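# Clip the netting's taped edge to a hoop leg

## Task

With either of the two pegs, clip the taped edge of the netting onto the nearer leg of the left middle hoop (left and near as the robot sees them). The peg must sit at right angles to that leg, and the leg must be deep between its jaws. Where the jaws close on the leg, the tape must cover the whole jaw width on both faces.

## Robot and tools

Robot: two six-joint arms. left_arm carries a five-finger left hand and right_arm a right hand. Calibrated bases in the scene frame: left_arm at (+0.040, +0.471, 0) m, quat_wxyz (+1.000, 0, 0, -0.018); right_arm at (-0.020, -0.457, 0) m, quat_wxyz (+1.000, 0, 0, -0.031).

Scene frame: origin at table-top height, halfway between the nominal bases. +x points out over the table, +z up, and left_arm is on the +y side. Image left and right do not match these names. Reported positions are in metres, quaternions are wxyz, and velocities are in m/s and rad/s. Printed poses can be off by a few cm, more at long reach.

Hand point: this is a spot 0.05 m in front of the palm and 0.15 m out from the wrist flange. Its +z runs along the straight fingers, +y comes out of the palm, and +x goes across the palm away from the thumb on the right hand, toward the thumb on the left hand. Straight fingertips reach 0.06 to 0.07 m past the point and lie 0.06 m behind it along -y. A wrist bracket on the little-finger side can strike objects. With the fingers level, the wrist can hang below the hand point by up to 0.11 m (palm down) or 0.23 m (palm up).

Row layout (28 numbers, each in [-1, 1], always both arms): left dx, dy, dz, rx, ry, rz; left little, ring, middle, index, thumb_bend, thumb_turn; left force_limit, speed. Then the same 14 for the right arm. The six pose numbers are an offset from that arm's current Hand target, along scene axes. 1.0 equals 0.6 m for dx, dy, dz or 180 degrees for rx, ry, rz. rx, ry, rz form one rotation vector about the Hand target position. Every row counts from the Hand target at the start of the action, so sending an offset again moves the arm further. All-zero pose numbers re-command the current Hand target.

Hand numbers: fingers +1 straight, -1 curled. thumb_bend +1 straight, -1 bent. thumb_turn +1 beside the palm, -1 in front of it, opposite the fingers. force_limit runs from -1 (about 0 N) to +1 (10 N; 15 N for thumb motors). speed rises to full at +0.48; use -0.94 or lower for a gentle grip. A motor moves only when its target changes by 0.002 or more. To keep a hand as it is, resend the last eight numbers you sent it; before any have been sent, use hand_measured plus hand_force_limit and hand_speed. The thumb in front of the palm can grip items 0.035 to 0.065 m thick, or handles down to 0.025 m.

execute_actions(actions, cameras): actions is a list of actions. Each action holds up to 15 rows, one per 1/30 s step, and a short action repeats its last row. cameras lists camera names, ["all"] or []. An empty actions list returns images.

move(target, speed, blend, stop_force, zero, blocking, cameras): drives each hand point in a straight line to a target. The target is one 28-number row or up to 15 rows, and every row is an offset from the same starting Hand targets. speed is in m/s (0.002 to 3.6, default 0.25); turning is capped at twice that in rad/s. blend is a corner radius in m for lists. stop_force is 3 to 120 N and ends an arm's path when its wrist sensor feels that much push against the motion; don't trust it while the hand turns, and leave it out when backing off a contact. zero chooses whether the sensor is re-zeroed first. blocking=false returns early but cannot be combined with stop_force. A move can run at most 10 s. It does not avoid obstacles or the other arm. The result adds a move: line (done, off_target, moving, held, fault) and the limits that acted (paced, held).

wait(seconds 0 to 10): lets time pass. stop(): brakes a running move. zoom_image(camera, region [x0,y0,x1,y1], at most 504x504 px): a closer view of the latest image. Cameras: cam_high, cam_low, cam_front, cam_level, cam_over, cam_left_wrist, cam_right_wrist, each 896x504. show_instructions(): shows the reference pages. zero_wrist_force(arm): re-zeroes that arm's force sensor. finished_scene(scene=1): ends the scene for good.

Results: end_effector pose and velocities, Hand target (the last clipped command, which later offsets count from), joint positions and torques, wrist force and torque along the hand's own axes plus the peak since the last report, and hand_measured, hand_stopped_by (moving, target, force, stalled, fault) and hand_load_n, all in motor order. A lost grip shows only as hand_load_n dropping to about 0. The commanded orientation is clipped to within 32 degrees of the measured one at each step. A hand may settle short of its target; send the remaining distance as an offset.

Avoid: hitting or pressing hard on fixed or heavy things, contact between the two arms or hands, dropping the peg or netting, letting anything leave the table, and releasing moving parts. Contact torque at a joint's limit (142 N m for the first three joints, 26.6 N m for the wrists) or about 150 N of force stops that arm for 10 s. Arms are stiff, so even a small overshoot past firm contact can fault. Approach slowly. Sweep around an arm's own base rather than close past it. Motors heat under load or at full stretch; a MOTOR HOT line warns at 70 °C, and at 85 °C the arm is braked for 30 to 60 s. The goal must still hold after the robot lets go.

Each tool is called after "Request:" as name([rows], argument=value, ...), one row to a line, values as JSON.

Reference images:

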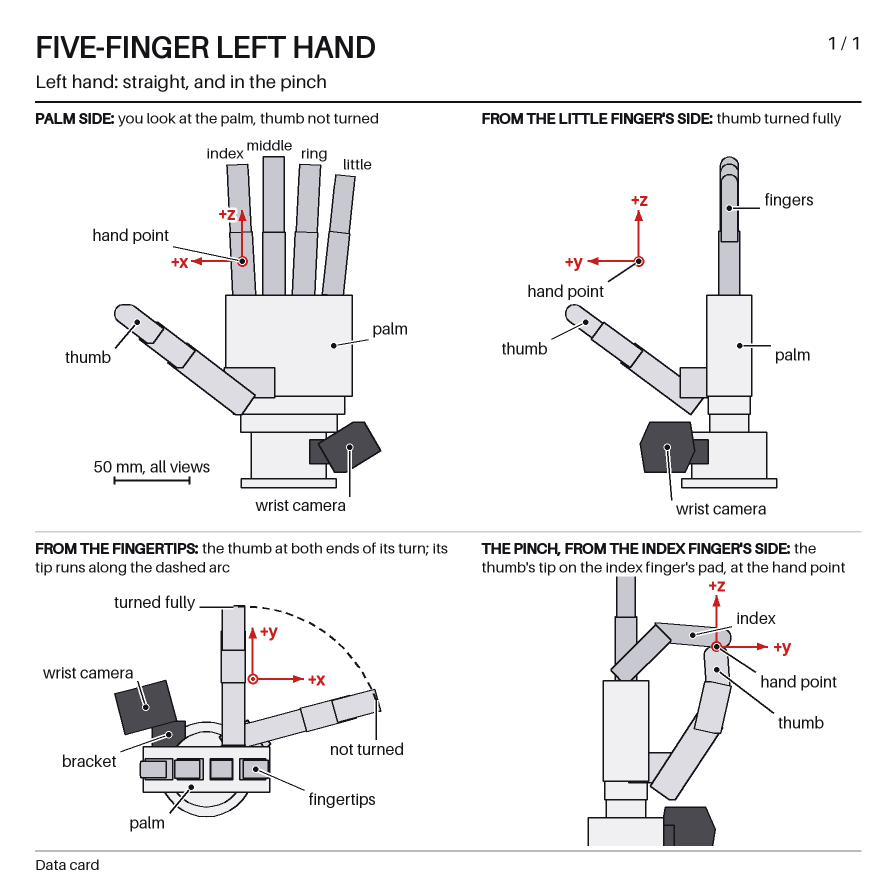

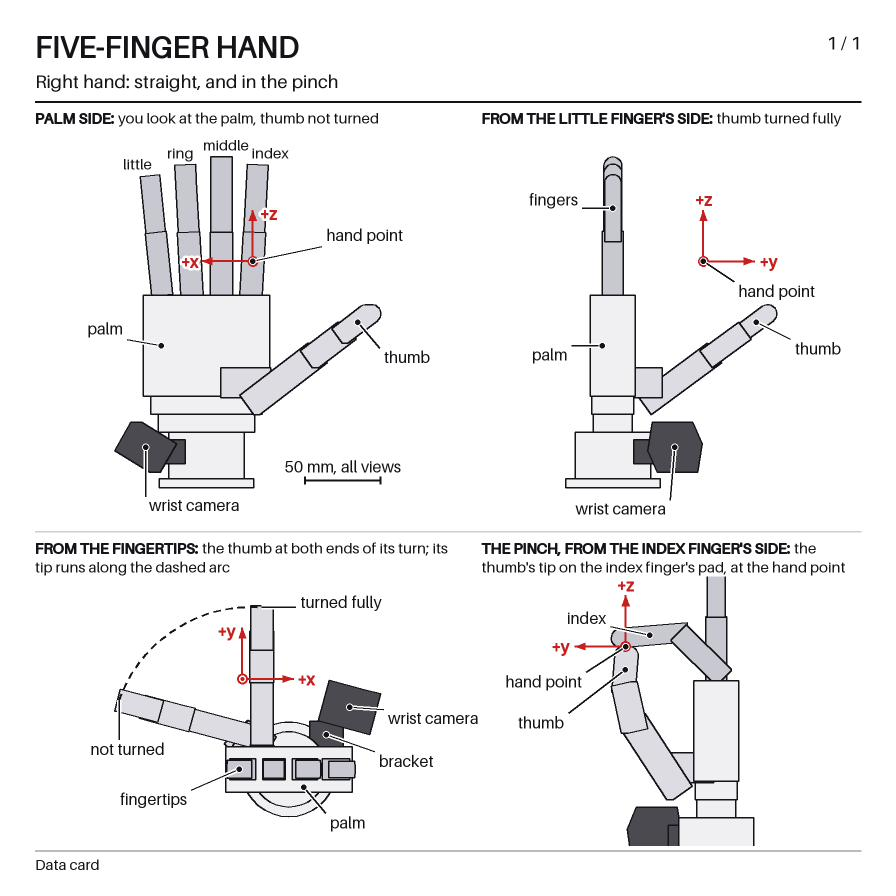

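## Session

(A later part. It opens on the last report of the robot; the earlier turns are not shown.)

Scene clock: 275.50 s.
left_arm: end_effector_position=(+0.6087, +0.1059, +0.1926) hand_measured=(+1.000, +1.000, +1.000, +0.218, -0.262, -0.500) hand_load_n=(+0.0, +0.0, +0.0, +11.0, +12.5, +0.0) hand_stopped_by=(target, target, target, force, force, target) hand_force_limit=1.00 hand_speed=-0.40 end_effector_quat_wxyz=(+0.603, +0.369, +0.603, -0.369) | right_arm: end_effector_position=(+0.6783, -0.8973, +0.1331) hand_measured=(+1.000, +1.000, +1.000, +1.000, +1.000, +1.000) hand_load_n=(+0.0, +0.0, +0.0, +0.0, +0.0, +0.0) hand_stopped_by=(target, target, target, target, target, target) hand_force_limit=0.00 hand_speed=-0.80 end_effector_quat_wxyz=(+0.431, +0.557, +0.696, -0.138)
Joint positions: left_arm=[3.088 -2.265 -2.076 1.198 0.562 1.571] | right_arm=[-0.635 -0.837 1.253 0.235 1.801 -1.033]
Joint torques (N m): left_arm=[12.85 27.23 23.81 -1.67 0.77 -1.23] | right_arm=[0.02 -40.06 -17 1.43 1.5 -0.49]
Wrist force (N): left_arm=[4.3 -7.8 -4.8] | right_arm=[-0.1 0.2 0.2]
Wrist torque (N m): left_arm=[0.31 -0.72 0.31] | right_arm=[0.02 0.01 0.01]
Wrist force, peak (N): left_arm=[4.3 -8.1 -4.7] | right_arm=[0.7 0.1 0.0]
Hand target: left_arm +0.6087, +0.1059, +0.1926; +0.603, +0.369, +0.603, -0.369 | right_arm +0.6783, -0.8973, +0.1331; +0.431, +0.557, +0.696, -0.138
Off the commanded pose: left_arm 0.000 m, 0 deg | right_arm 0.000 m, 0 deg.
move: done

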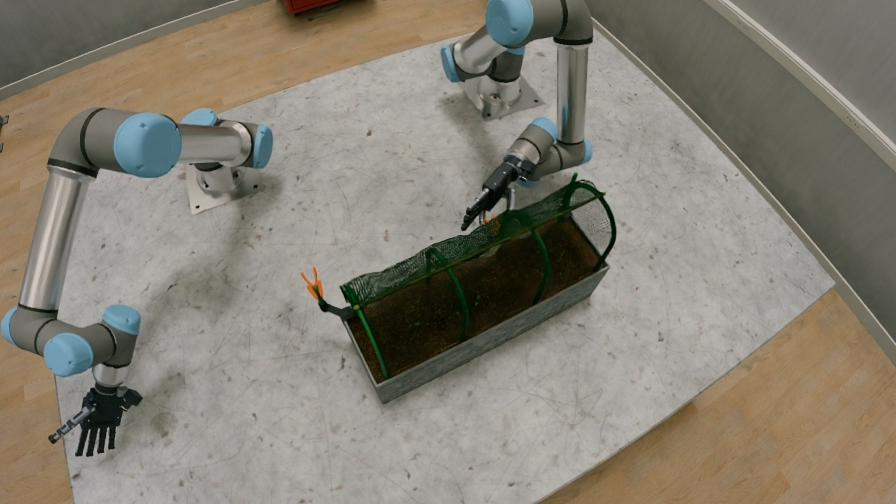

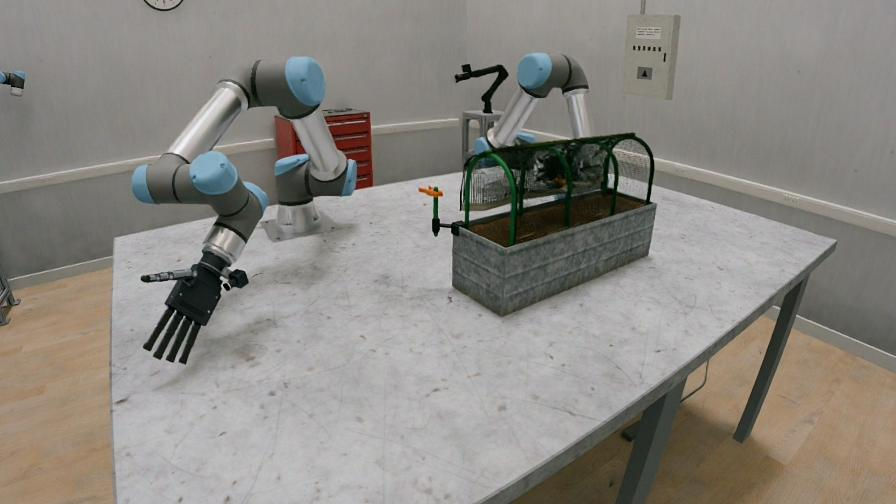

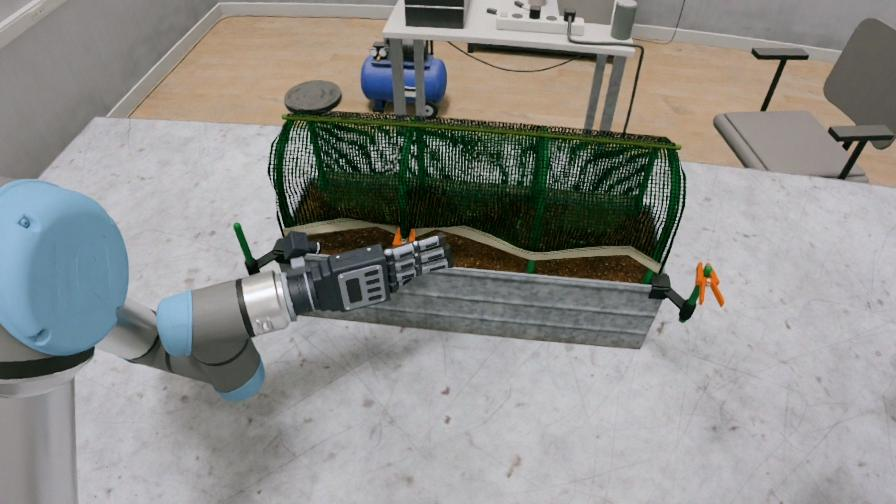

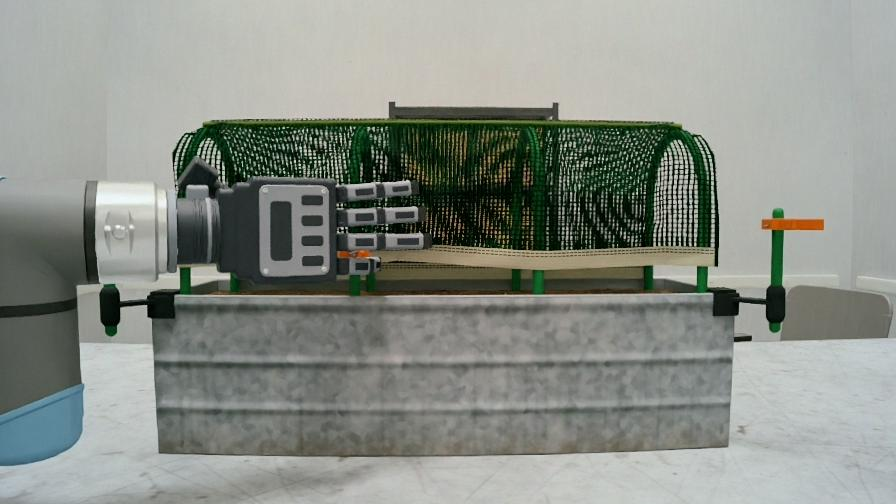

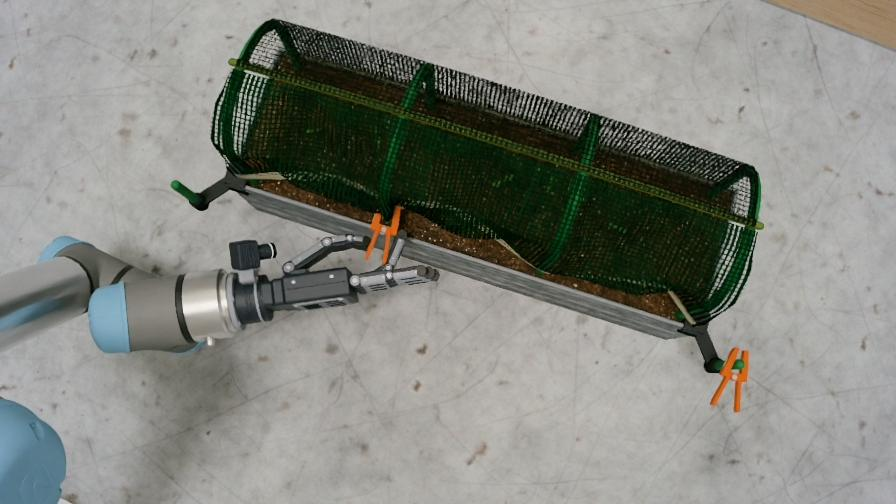

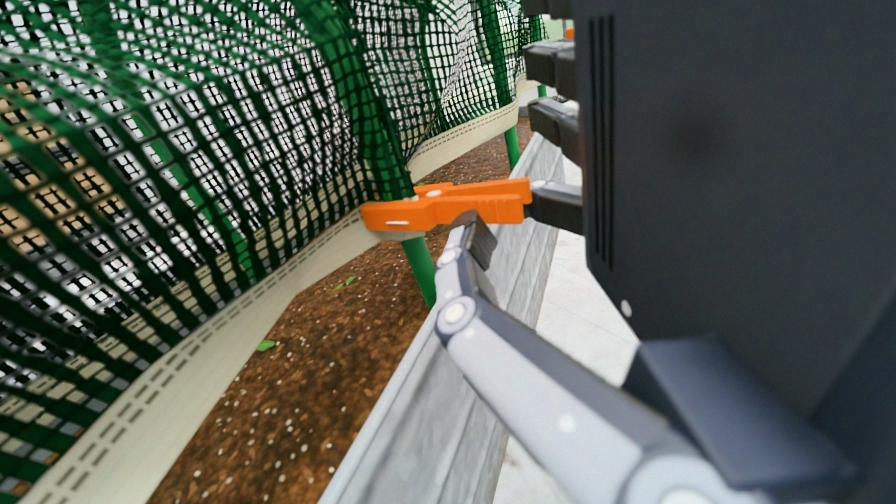

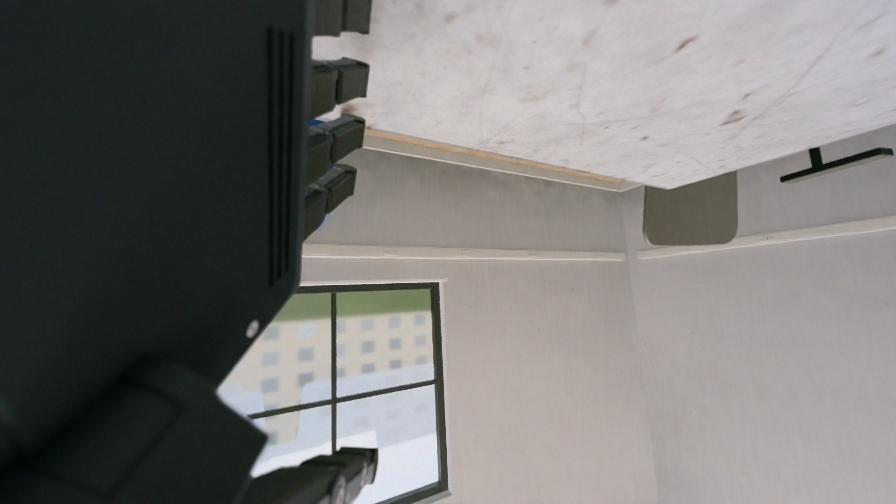

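Request:
zoom_image(camera="cam_left_wrist", region=[350, 160, 450, 260])

Request:
zoom_image(camera="cam_level", region=[325, 225, 405, 285])

Request:
zoom_image(camera="cam_over", region=[350, 190, 430, 270])

Request:
zoom_image(camera="cam_front", region=[375, 215, 435, 260])

Scaled by 5.040 from the camera's 896x504 image, which has a finer 1280x720 frame.

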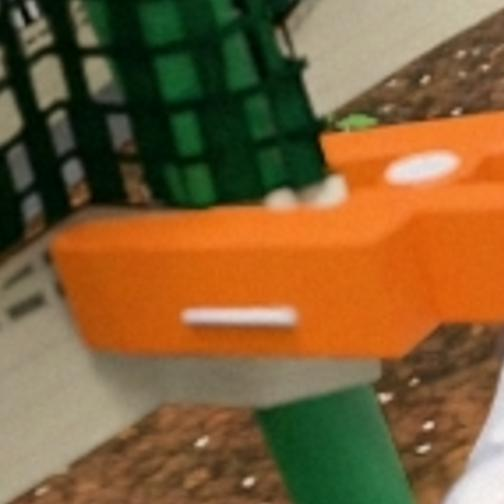

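Scaled by 6.300 from the camera's 896x504 image, which has a finer 1280x720 frame.

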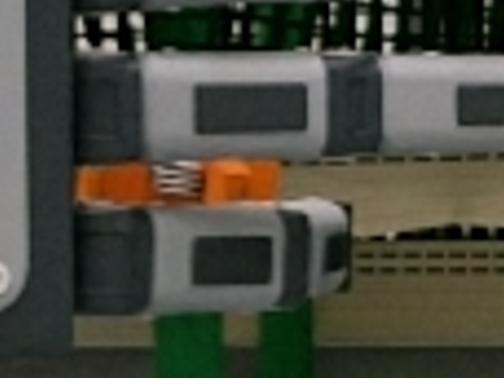

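Scaled by 6.300 from the camera's 896x504 image, which has a finer 1280x720 frame.

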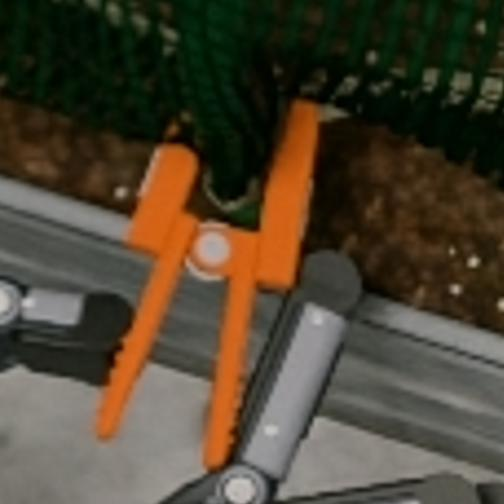

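Scaled by 8.400 from the camera's 896x504 image, which has a finer 1280x720 frame.

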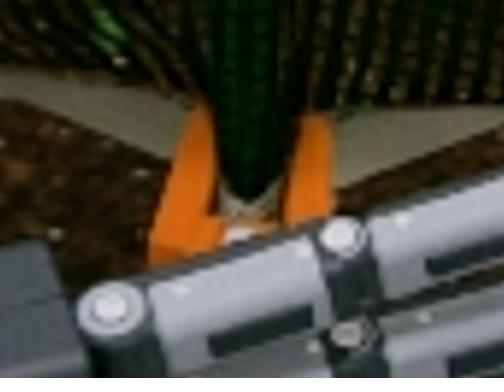

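Request:
move(target=[0,0,0, 0,0,0, 1,1,1,0.29,-0.215,-0.5,1.0,-0.85, 0,0,0,0,0,0, 1,1,1,1,1,1,0,-0.8], speed=0.015)

Request:
move(target=[0,0,0, 0,0,0, 1,1,1,0.36,-0.165,-0.5,1.0,-0.85, 0,0,0,0,0,0, 1,1,1,1,1,1,0,-0.8], speed=0.015, cameras=["cam_front", "cam_level", "cam_over", "cam_left_wrist"])

Scene clock: 276.97 s.
left_arm: end_effector_position=(+0.6087, +0.1059, +0.1926) hand_measured=(+1.000, +1.000, +1.000, +0.290, -0.214, -0.500) hand_load_n=(+0.0, +0.0, +0.0, +5.0, +1.5, +0.5) hand_stopped_by=(target, target, target, target, target, target) hand_force_limit=1.00 hand_speed=-0.85 end_effector_quat_wxyz=(+0.603, +0.369, +0.603, -0.369) | right_arm: end_effector_position=(+0.6783, -0.8973, +0.1331) hand_measured=(+1.000, +1.000, +1.000, +1.000, +1.000, +1.000) hand_load_n=(+0.0, +0.0, +0.0, +0.0, +0.0, +0.0) hand_stopped_by=(target, target, target, target, target, target) hand_force_limit=0.00 hand_speed=-0.80 end_effector_quat_wxyz=(+0.431, +0.557, +0.696, -0.138)
Joint positions: left_arm=[3.088 -2.265 -2.076 1.198 0.562 1.571] | right_arm=[-0.635 -0.837 1.253 0.235 1.801 -1.033]
Joint torques (N m): left_arm=[9.58 28.98 23.96 -1.52 0.75 -1.22] | right_arm=[0.4 -39.8 -17.26 1.55 1.51 -0.49]
Wrist force (N): left_arm=[4.3 -5.8 -7.6] | right_arm=[0.2 0.3 -0.2]
Wrist torque (N m): left_arm=[0.25 -0.70 0.27] | right_arm=[0.06 -0.03 0.02]
Wrist force, peak (N): left_arm=[4.3 -5.8 -7.7] | right_arm=[0.4 0.4 -0.3]
Hand target: left_arm +0.6087, +0.1059, +0.1926; +0.603, +0.369, +0.603, -0.369 | right_arm +0.6783, -0.8973, +0.1331; +0.431, +0.557, +0.696, -0.138
Off the commanded pose: left_arm 0.000 m, 0 deg | right_arm 0.000 m, 0 deg.
move: done

Scene clock: 277.47 s.
left_arm: end_effector_position=(+0.6087, +0.1059, +0.1926) hand_measured=(+1.000, +1.000, +1.000, +0.360, -0.164, -0.500) hand_load_n=(+0.0, +0.5, +0.0, +1.0, +0.0, +0.5) hand_stopped_by=(target, target, target, target, target, target) hand_force_limit=1.00 hand_speed=-0.85 end_effector_quat_wxyz=(+0.603, +0.369, +0.603, -0.369) | right_arm: end_effector_position=(+0.6783, -0.8973, +0.1331) hand_measured=(+1.000, +1.000, +1.000, +1.000, +1.000, +1.000) hand_load_n=(+0.0, +0.0, +0.0, +0.0, +0.0, +0.0) hand_stopped_by=(target, target, target, target, target, target) hand_force_limit=0.00 hand_speed=-0.80 end_effector_quat_wxyz=(+0.431, +0.557, +0.696, -0.138)
Joint positions: left_arm=[3.088 -2.265 -2.076 1.198 0.562 1.571] | right_arm=[-0.635 -0.837 1.253 0.235 1.801 -1.033]
Joint torques (N m): left_arm=[4.73 28.76 19.38 -1.01 0.71 -1.16] | right_arm=[0.37 -40.83 -17.78 1.56 1.53 -0.47]
Wrist force (N): left_arm=[3.7 -0.2 -1.1] | right_arm=[0.0 0.2 -0.2]
Wrist torque (N m): left_arm=[0.31 -0.63 0.21] | right_arm=[0.05 0.00 0.01]
Wrist force, peak (N): left_arm=[4.6 -5.7 -7.5] | right_arm=[0.4 0.2 -0.2]
Hand target: left_arm +0.6087, +0.1059, +0.1926; +0.603, +0.369, +0.603, -0.369 | right_arm +0.6783, -0.8973, +0.1331; +0.431, +0.557, +0.696, -0.138
Off the commanded pose: left_arm 0.000 m, 0 deg | right_arm 0.000 m, 0 deg.
move: done
Images, in order (width x height): cam_front 896x504, cam_level 896x504, cam_over 896x504, cam_left_wrist 896x504.

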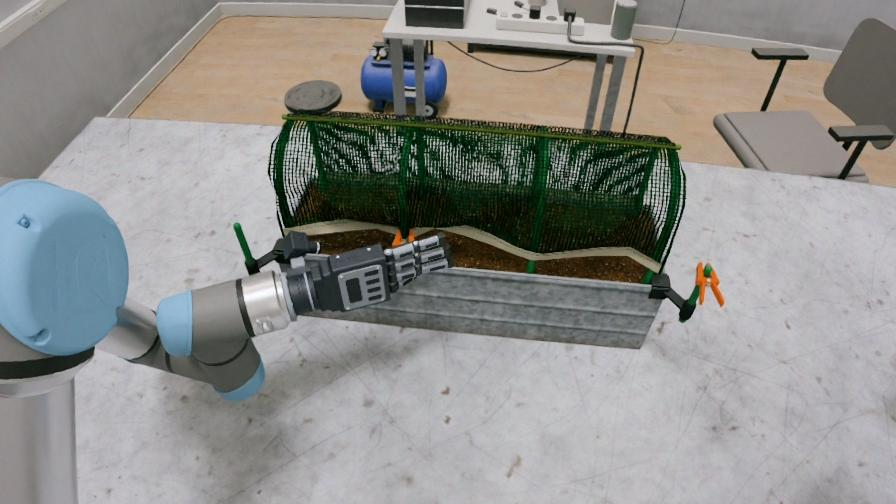

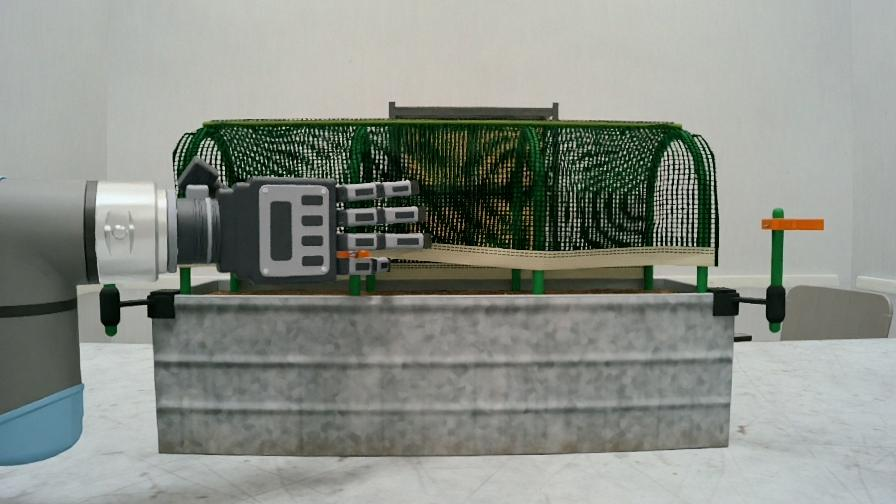

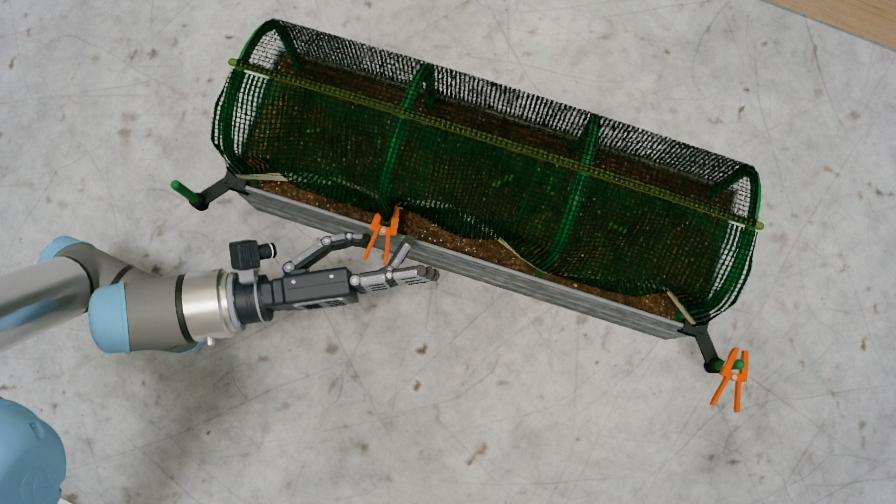

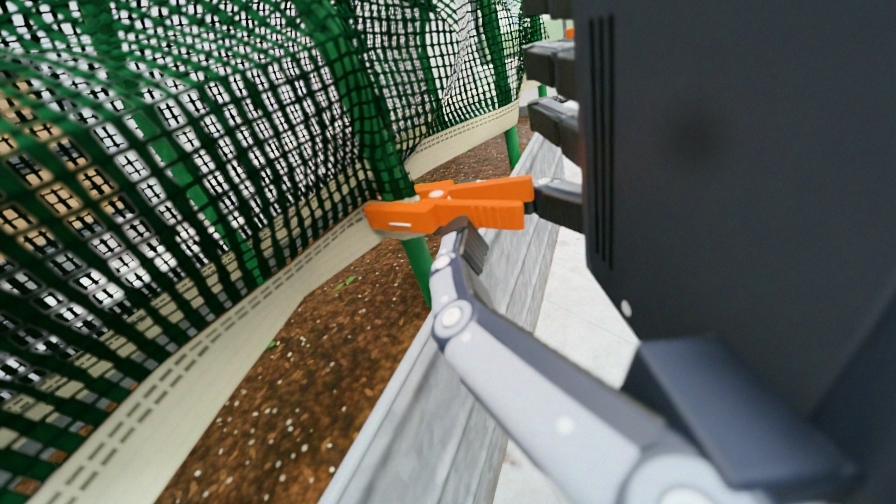

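Request:
zoom_image(camera="cam_left_wrist", region=[350, 160, 450, 260])

Request:
zoom_image(camera="cam_level", region=[325, 225, 405, 285])

Request:
zoom_image(camera="cam_over", region=[350, 190, 430, 270])

Request:
zoom_image(camera="cam_front", region=[375, 215, 435, 260])

Scaled by 5.040 from the camera's 896x504 image, which has a finer 1280x720 frame.

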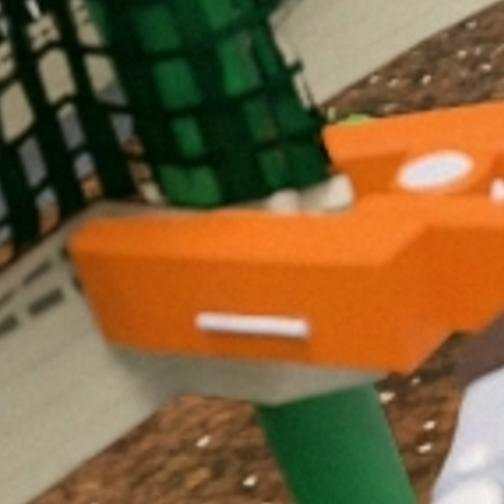

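Scaled by 6.300 from the camera's 896x504 image, which has a finer 1280x720 frame.

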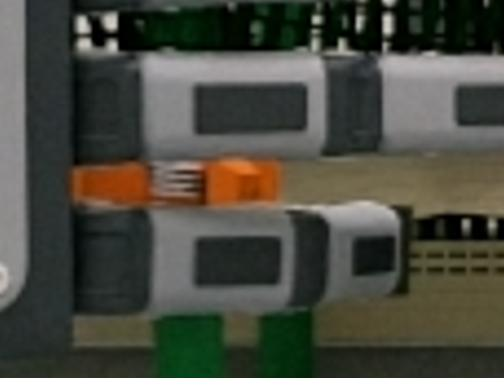

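Scaled by 6.300 from the camera's 896x504 image, which has a finer 1280x720 frame.

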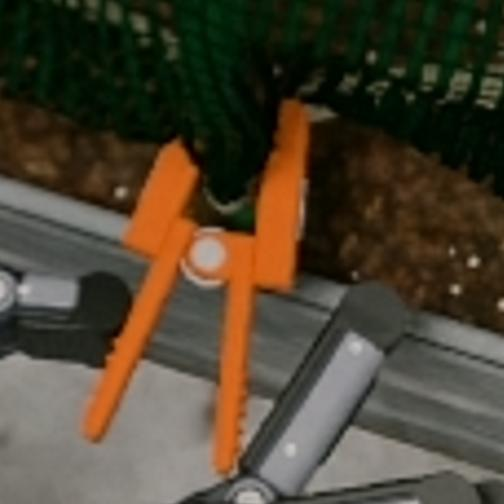

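Scaled by 8.400 from the camera's 896x504 image, which has a finer 1280x720 frame.

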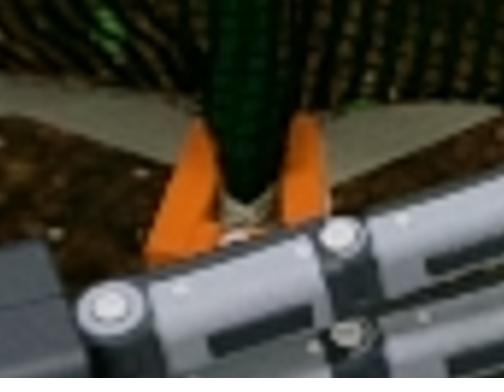

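Request:
move(target=[0,0,0, 0,0,0, 1,1,1,0.6,0.1,-0.5,1.0,-0.85, 0,0,0,0,0,0, 1,1,1,1,1,1,0,-0.8], speed=0.015, cameras=["cam_over", "cam_left_wrist"])

Request:
zoom_image(camera="cam_over", region=[350, 190, 430, 270])

Request:
zoom_image(camera="cam_left_wrist", region=[350, 160, 550, 260])

Scene clock: 279.70 s.
left_arm: end_effector_position=(+0.6087, +0.1059, +0.1926) hand_measured=(+1.000, +1.000, +1.000, +0.600, +0.100, -0.500) hand_load_n=(+0.0, +0.0, +0.0, +0.0, +0.0, +0.5) hand_stopped_by=(target, target, target, target, target, target) hand_force_limit=1.00 hand_speed=-0.85 end_effector_quat_wxyz=(+0.603, +0.369, +0.603, -0.369) | right_arm: end_effector_position=(+0.6783, -0.8973, +0.1331) hand_measured=(+1.000, +1.000, +1.000, +1.000, +1.000, +1.000) hand_load_n=(+0.0, +0.0, +0.0, +0.0, +0.0, +0.0) hand_stopped_by=(target, target, target, target, target, target) hand_force_limit=0.00 hand_speed=-0.80 end_effector_quat_wxyz=(+0.431, +0.557, +0.696, -0.138)
Joint positions: left_arm=[3.088 -2.265 -2.076 1.198 0.562 1.571] | right_arm=[-0.635 -0.837 1.253 0.235 1.801 -1.033]
Joint torques (N m): left_arm=[-8.11 30.41 -0.66 1.73 0.56 -1.44] | right_arm=[0.39 -40.23 -17.4 1.51 1.47 -0.55]
Wrist force (N): left_arm=[4.0 2.6 -0.2] | right_arm=[0.2 0.1 0.0]
Wrist torque (N m): left_arm=[0.34 -0.67 0.21] | right_arm=[0.02 -0.03 0.01]
Wrist force, peak (N): left_arm=[4.0 2.8 -0.3] | right_arm=[0.2 0.5 -0.4]
Hand target: left_arm +0.6087, +0.1059, +0.1926; +0.603, +0.369, +0.603, -0.369 | right_arm +0.6783, -0.8973, +0.1331; +0.431, +0.557, +0.696, -0.138
Off the commanded pose: left_arm 0.000 m, 0 deg | right_arm 0.000 m, 0 deg.
move: done
Images, in order (width x height): cam_over 896x504, cam_left_wrist 896x504.

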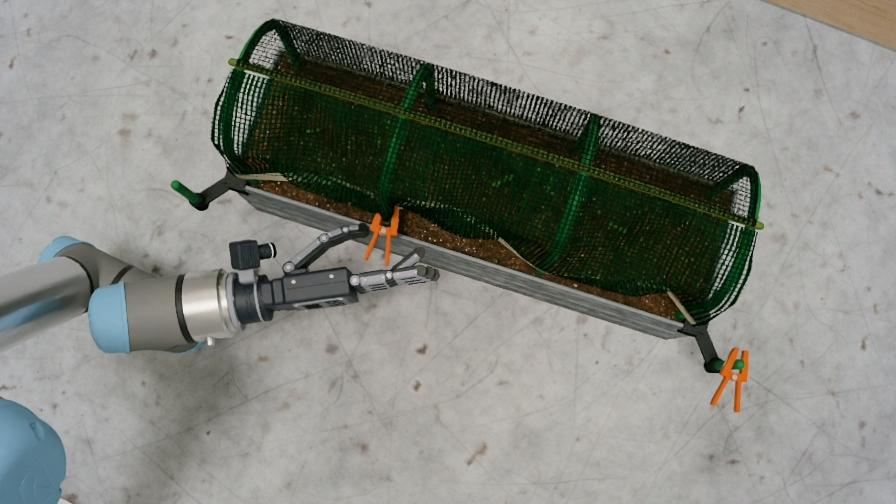

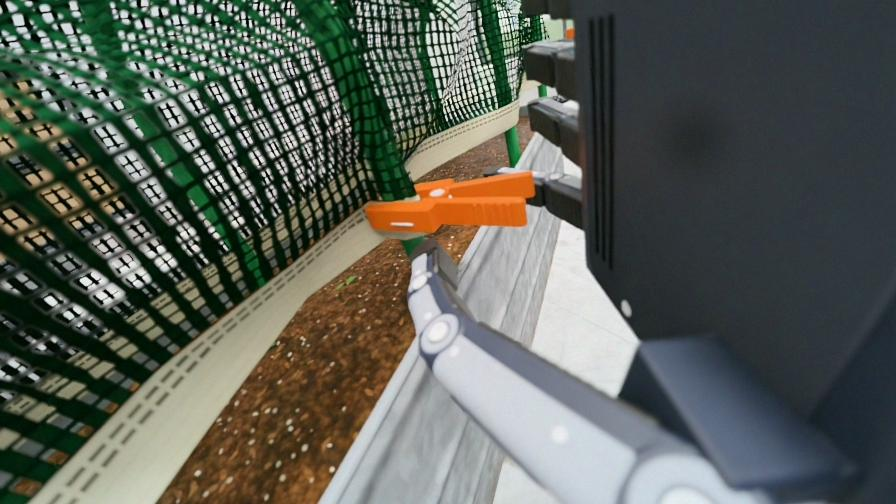

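Scaled by 6.300 from the camera's 896x504 image, which has a finer 1280x720 frame.

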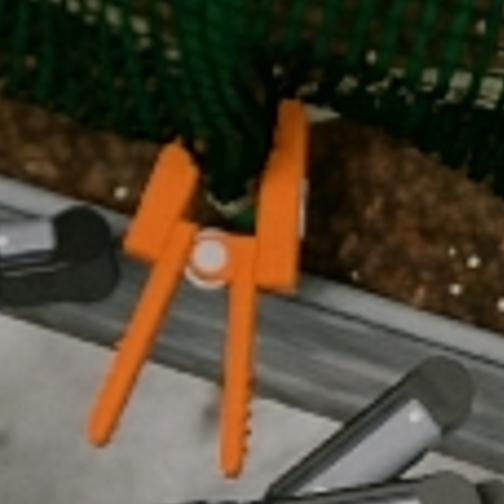

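Scaled by 2.520 from the camera's 896x504 image, which has a finer 1280x720 frame.

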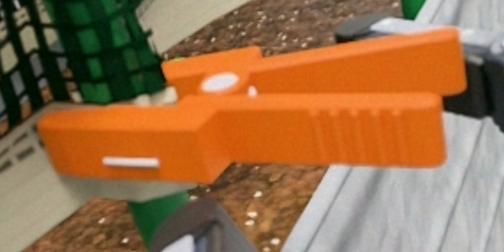

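Request:
move(target=[-0.20,0,0, 0,0,0, 1,1,1,0.8,0.3,-0.5,1.0,-0.85, 0,0,0,0,0,0, 1,1,1,1,1,1,0,-0.8], speed=0.06, cameras=["all"])

Request:
zoom_image(camera="cam_over", region=[350, 190, 430, 270])

Request:
zoom_image(camera="cam_level", region=[325, 225, 405, 285])

Request:
zoom_image(camera="cam_front", region=[375, 215, 435, 260])

Request:
zoom_image(camera="cam_low", region=[530, 160, 600, 210])

Scene clock: 282.53 s.
left_arm: end_effector_position=(+0.4888, +0.1059, +0.1926) hand_measured=(+1.000, +1.000, +1.000, +0.800, +0.300, -0.500) hand_load_n=(+0.0, +0.0, +0.0, -0.5, +0.0, +0.0) hand_stopped_by=(target, target, target, target, target, target) hand_force_limit=1.00 hand_speed=-0.85 end_effector_quat_wxyz=(+0.603, +0.369, +0.603, -0.369) | right_arm: end_effector_position=(+0.6783, -0.8973, +0.1331) hand_measured=(+1.000, +1.000, +1.000, +1.000, +1.000, +1.000) hand_load_n=(+0.0, +0.0, +0.5, +0.0, +0.0, +0.0) hand_stopped_by=(target, target, target, target, target, target) hand_force_limit=0.00 hand_speed=-0.80 end_effector_quat_wxyz=(+0.431, +0.557, +0.696, -0.138)
Joint positions: left_arm=[3.052 -2.177 -2.387 1.422 0.598 1.571] | right_arm=[-0.635 -0.837 1.253 0.235 1.801 -1.033]
Joint torques (N m): left_arm=[-10.88 37.23 -8.28 2.75 1.62 -1.95] | right_arm=[0.12 -39.96 -17.29 1.42 1.55 -0.49]
Wrist force (N): left_arm=[3.7 2.5 -0.7] | right_arm=[0.2 0.1 0.1]
Wrist torque (N m): left_arm=[0.37 -0.63 0.21] | right_arm=[0.02 -0.04 0.01]
Wrist force, peak (N): left_arm=[3.9 3.2 0.0] | right_arm=[0.2 0.6 0.1]
Hand target: left_arm +0.4887, +0.1059, +0.1926; +0.603, +0.369, +0.603, -0.369 | right_arm +0.6783, -0.8973, +0.1331; +0.431, +0.557, +0.696, -0.138
Off the commanded pose: left_arm 0.000 m, 0 deg | right_arm 0.000 m, 0 deg.
move: done

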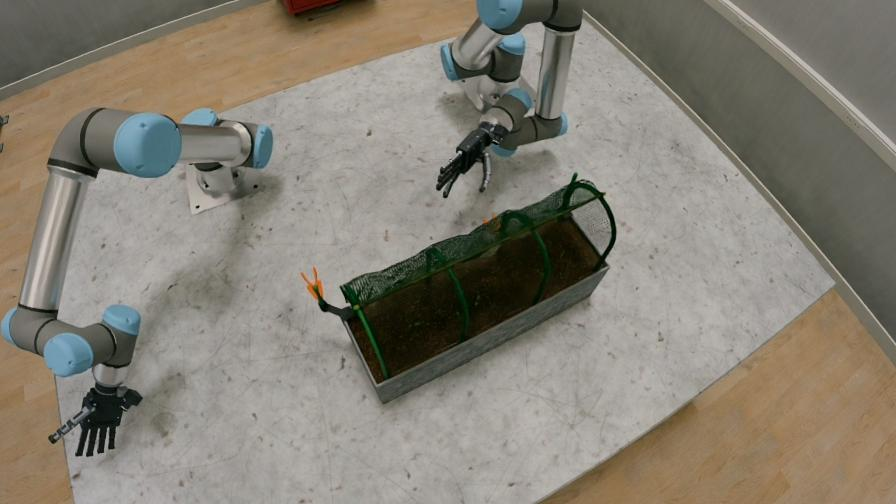

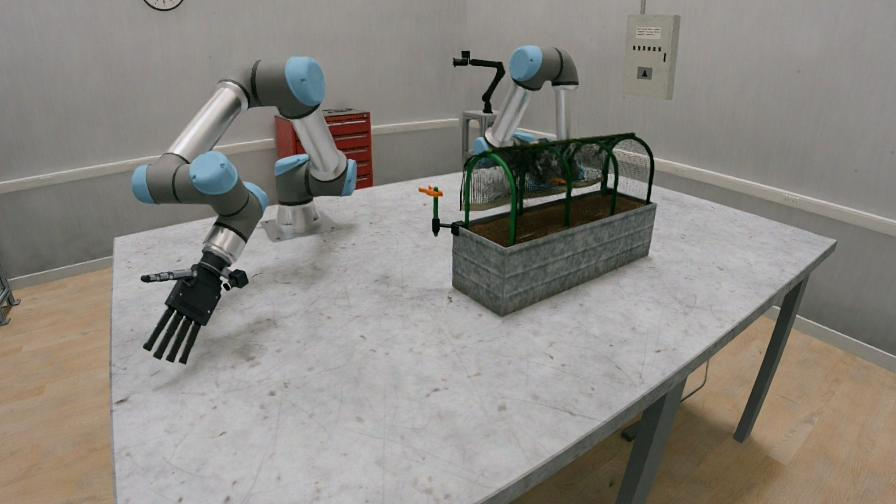

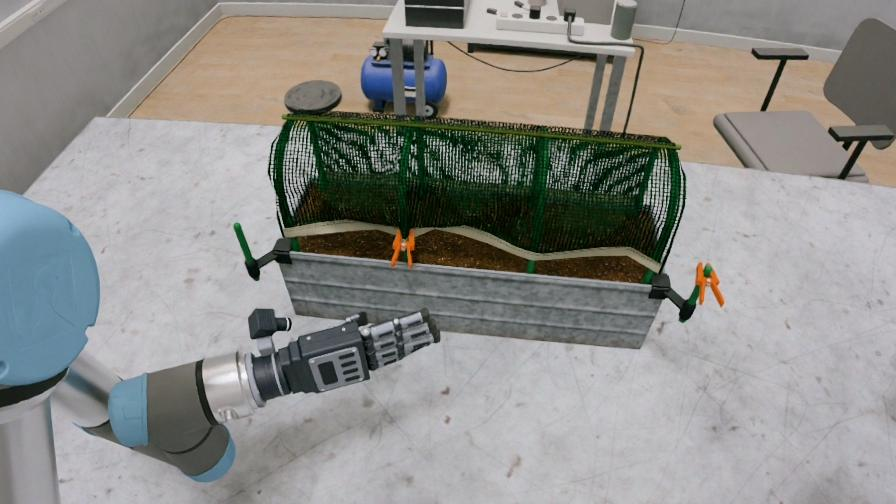

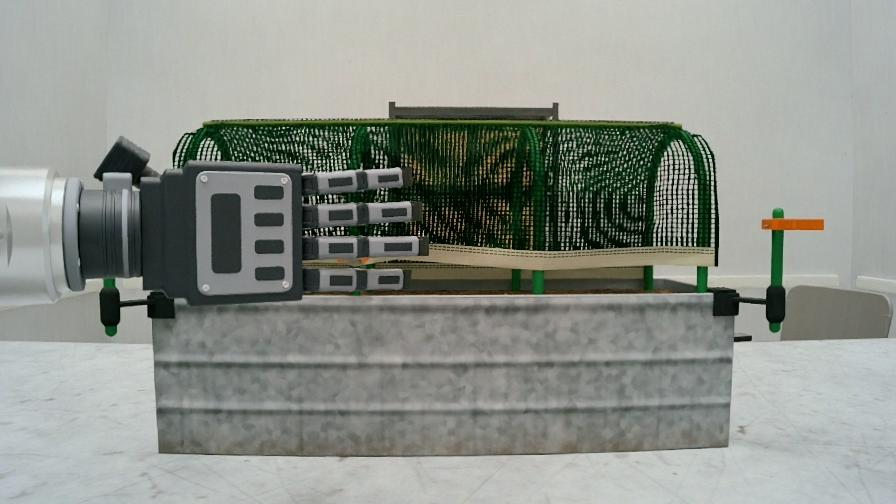

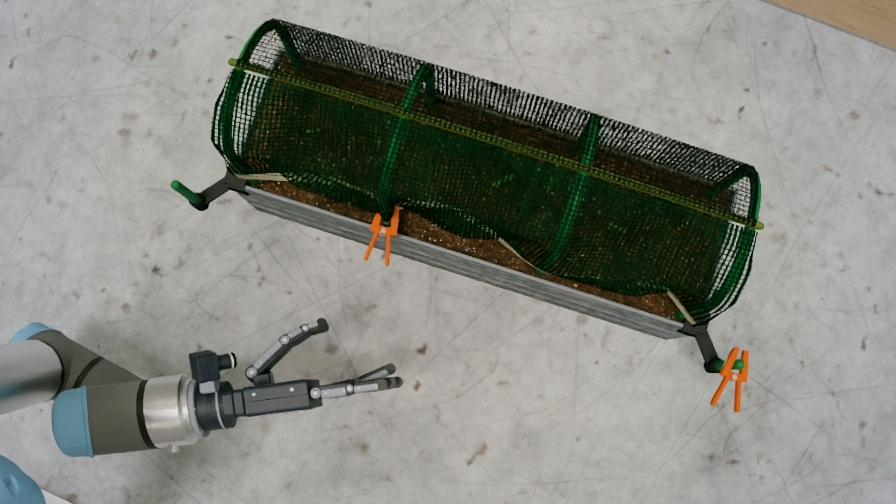

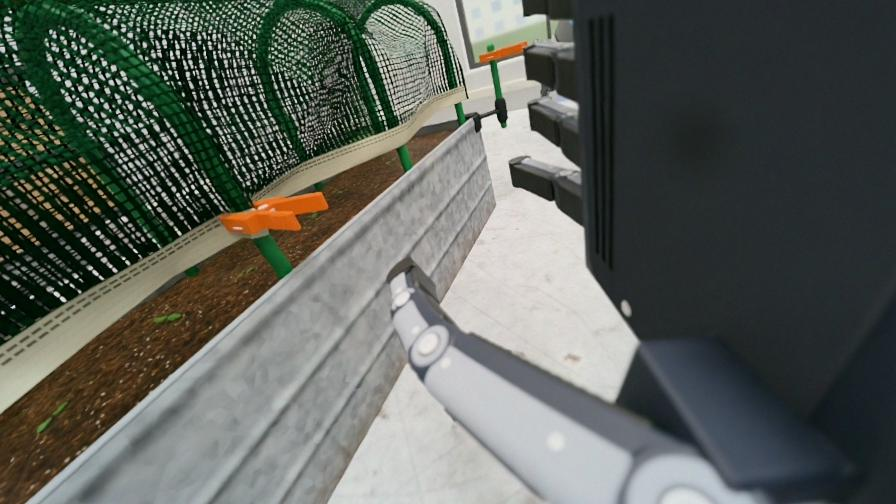

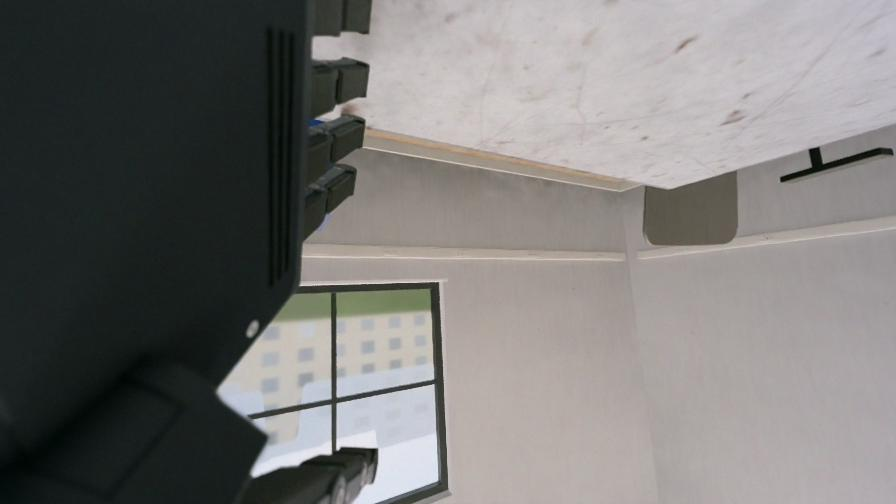

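Scaled by 6.300 from the camera's 896x504 image, which has a finer 1280x720 frame.

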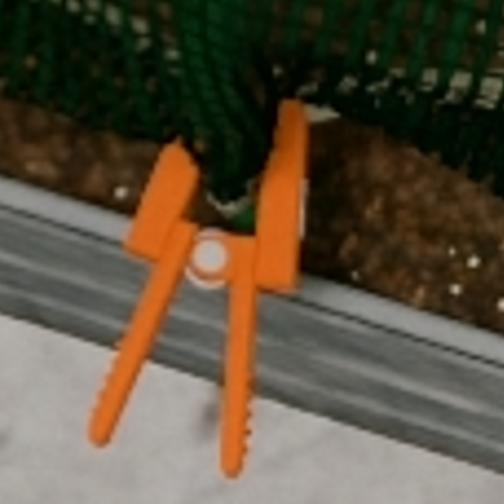

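Scaled by 6.300 from the camera's 896x504 image, which has a finer 1280x720 frame.

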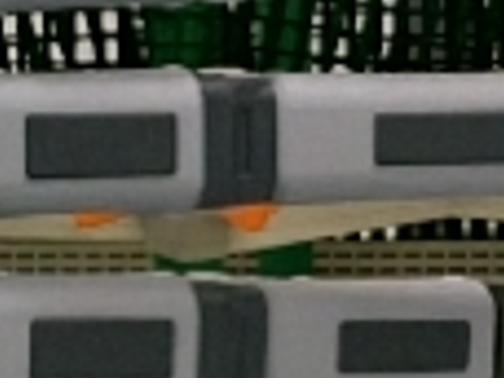

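Scaled by 8.400 from the camera's 896x504 image, which has a finer 1280x720 frame.

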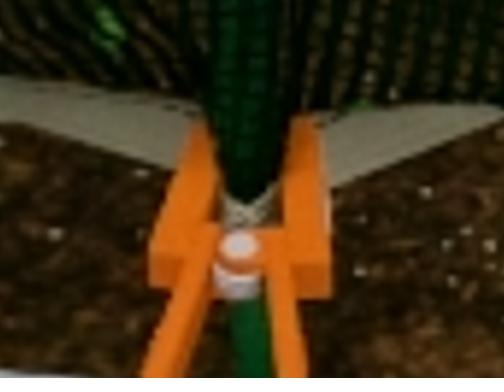

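Scaled by 7.200 from the camera's 896x504 image, which has a finer 1280x720 frame.

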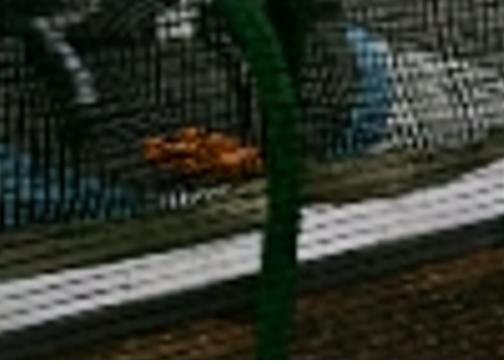

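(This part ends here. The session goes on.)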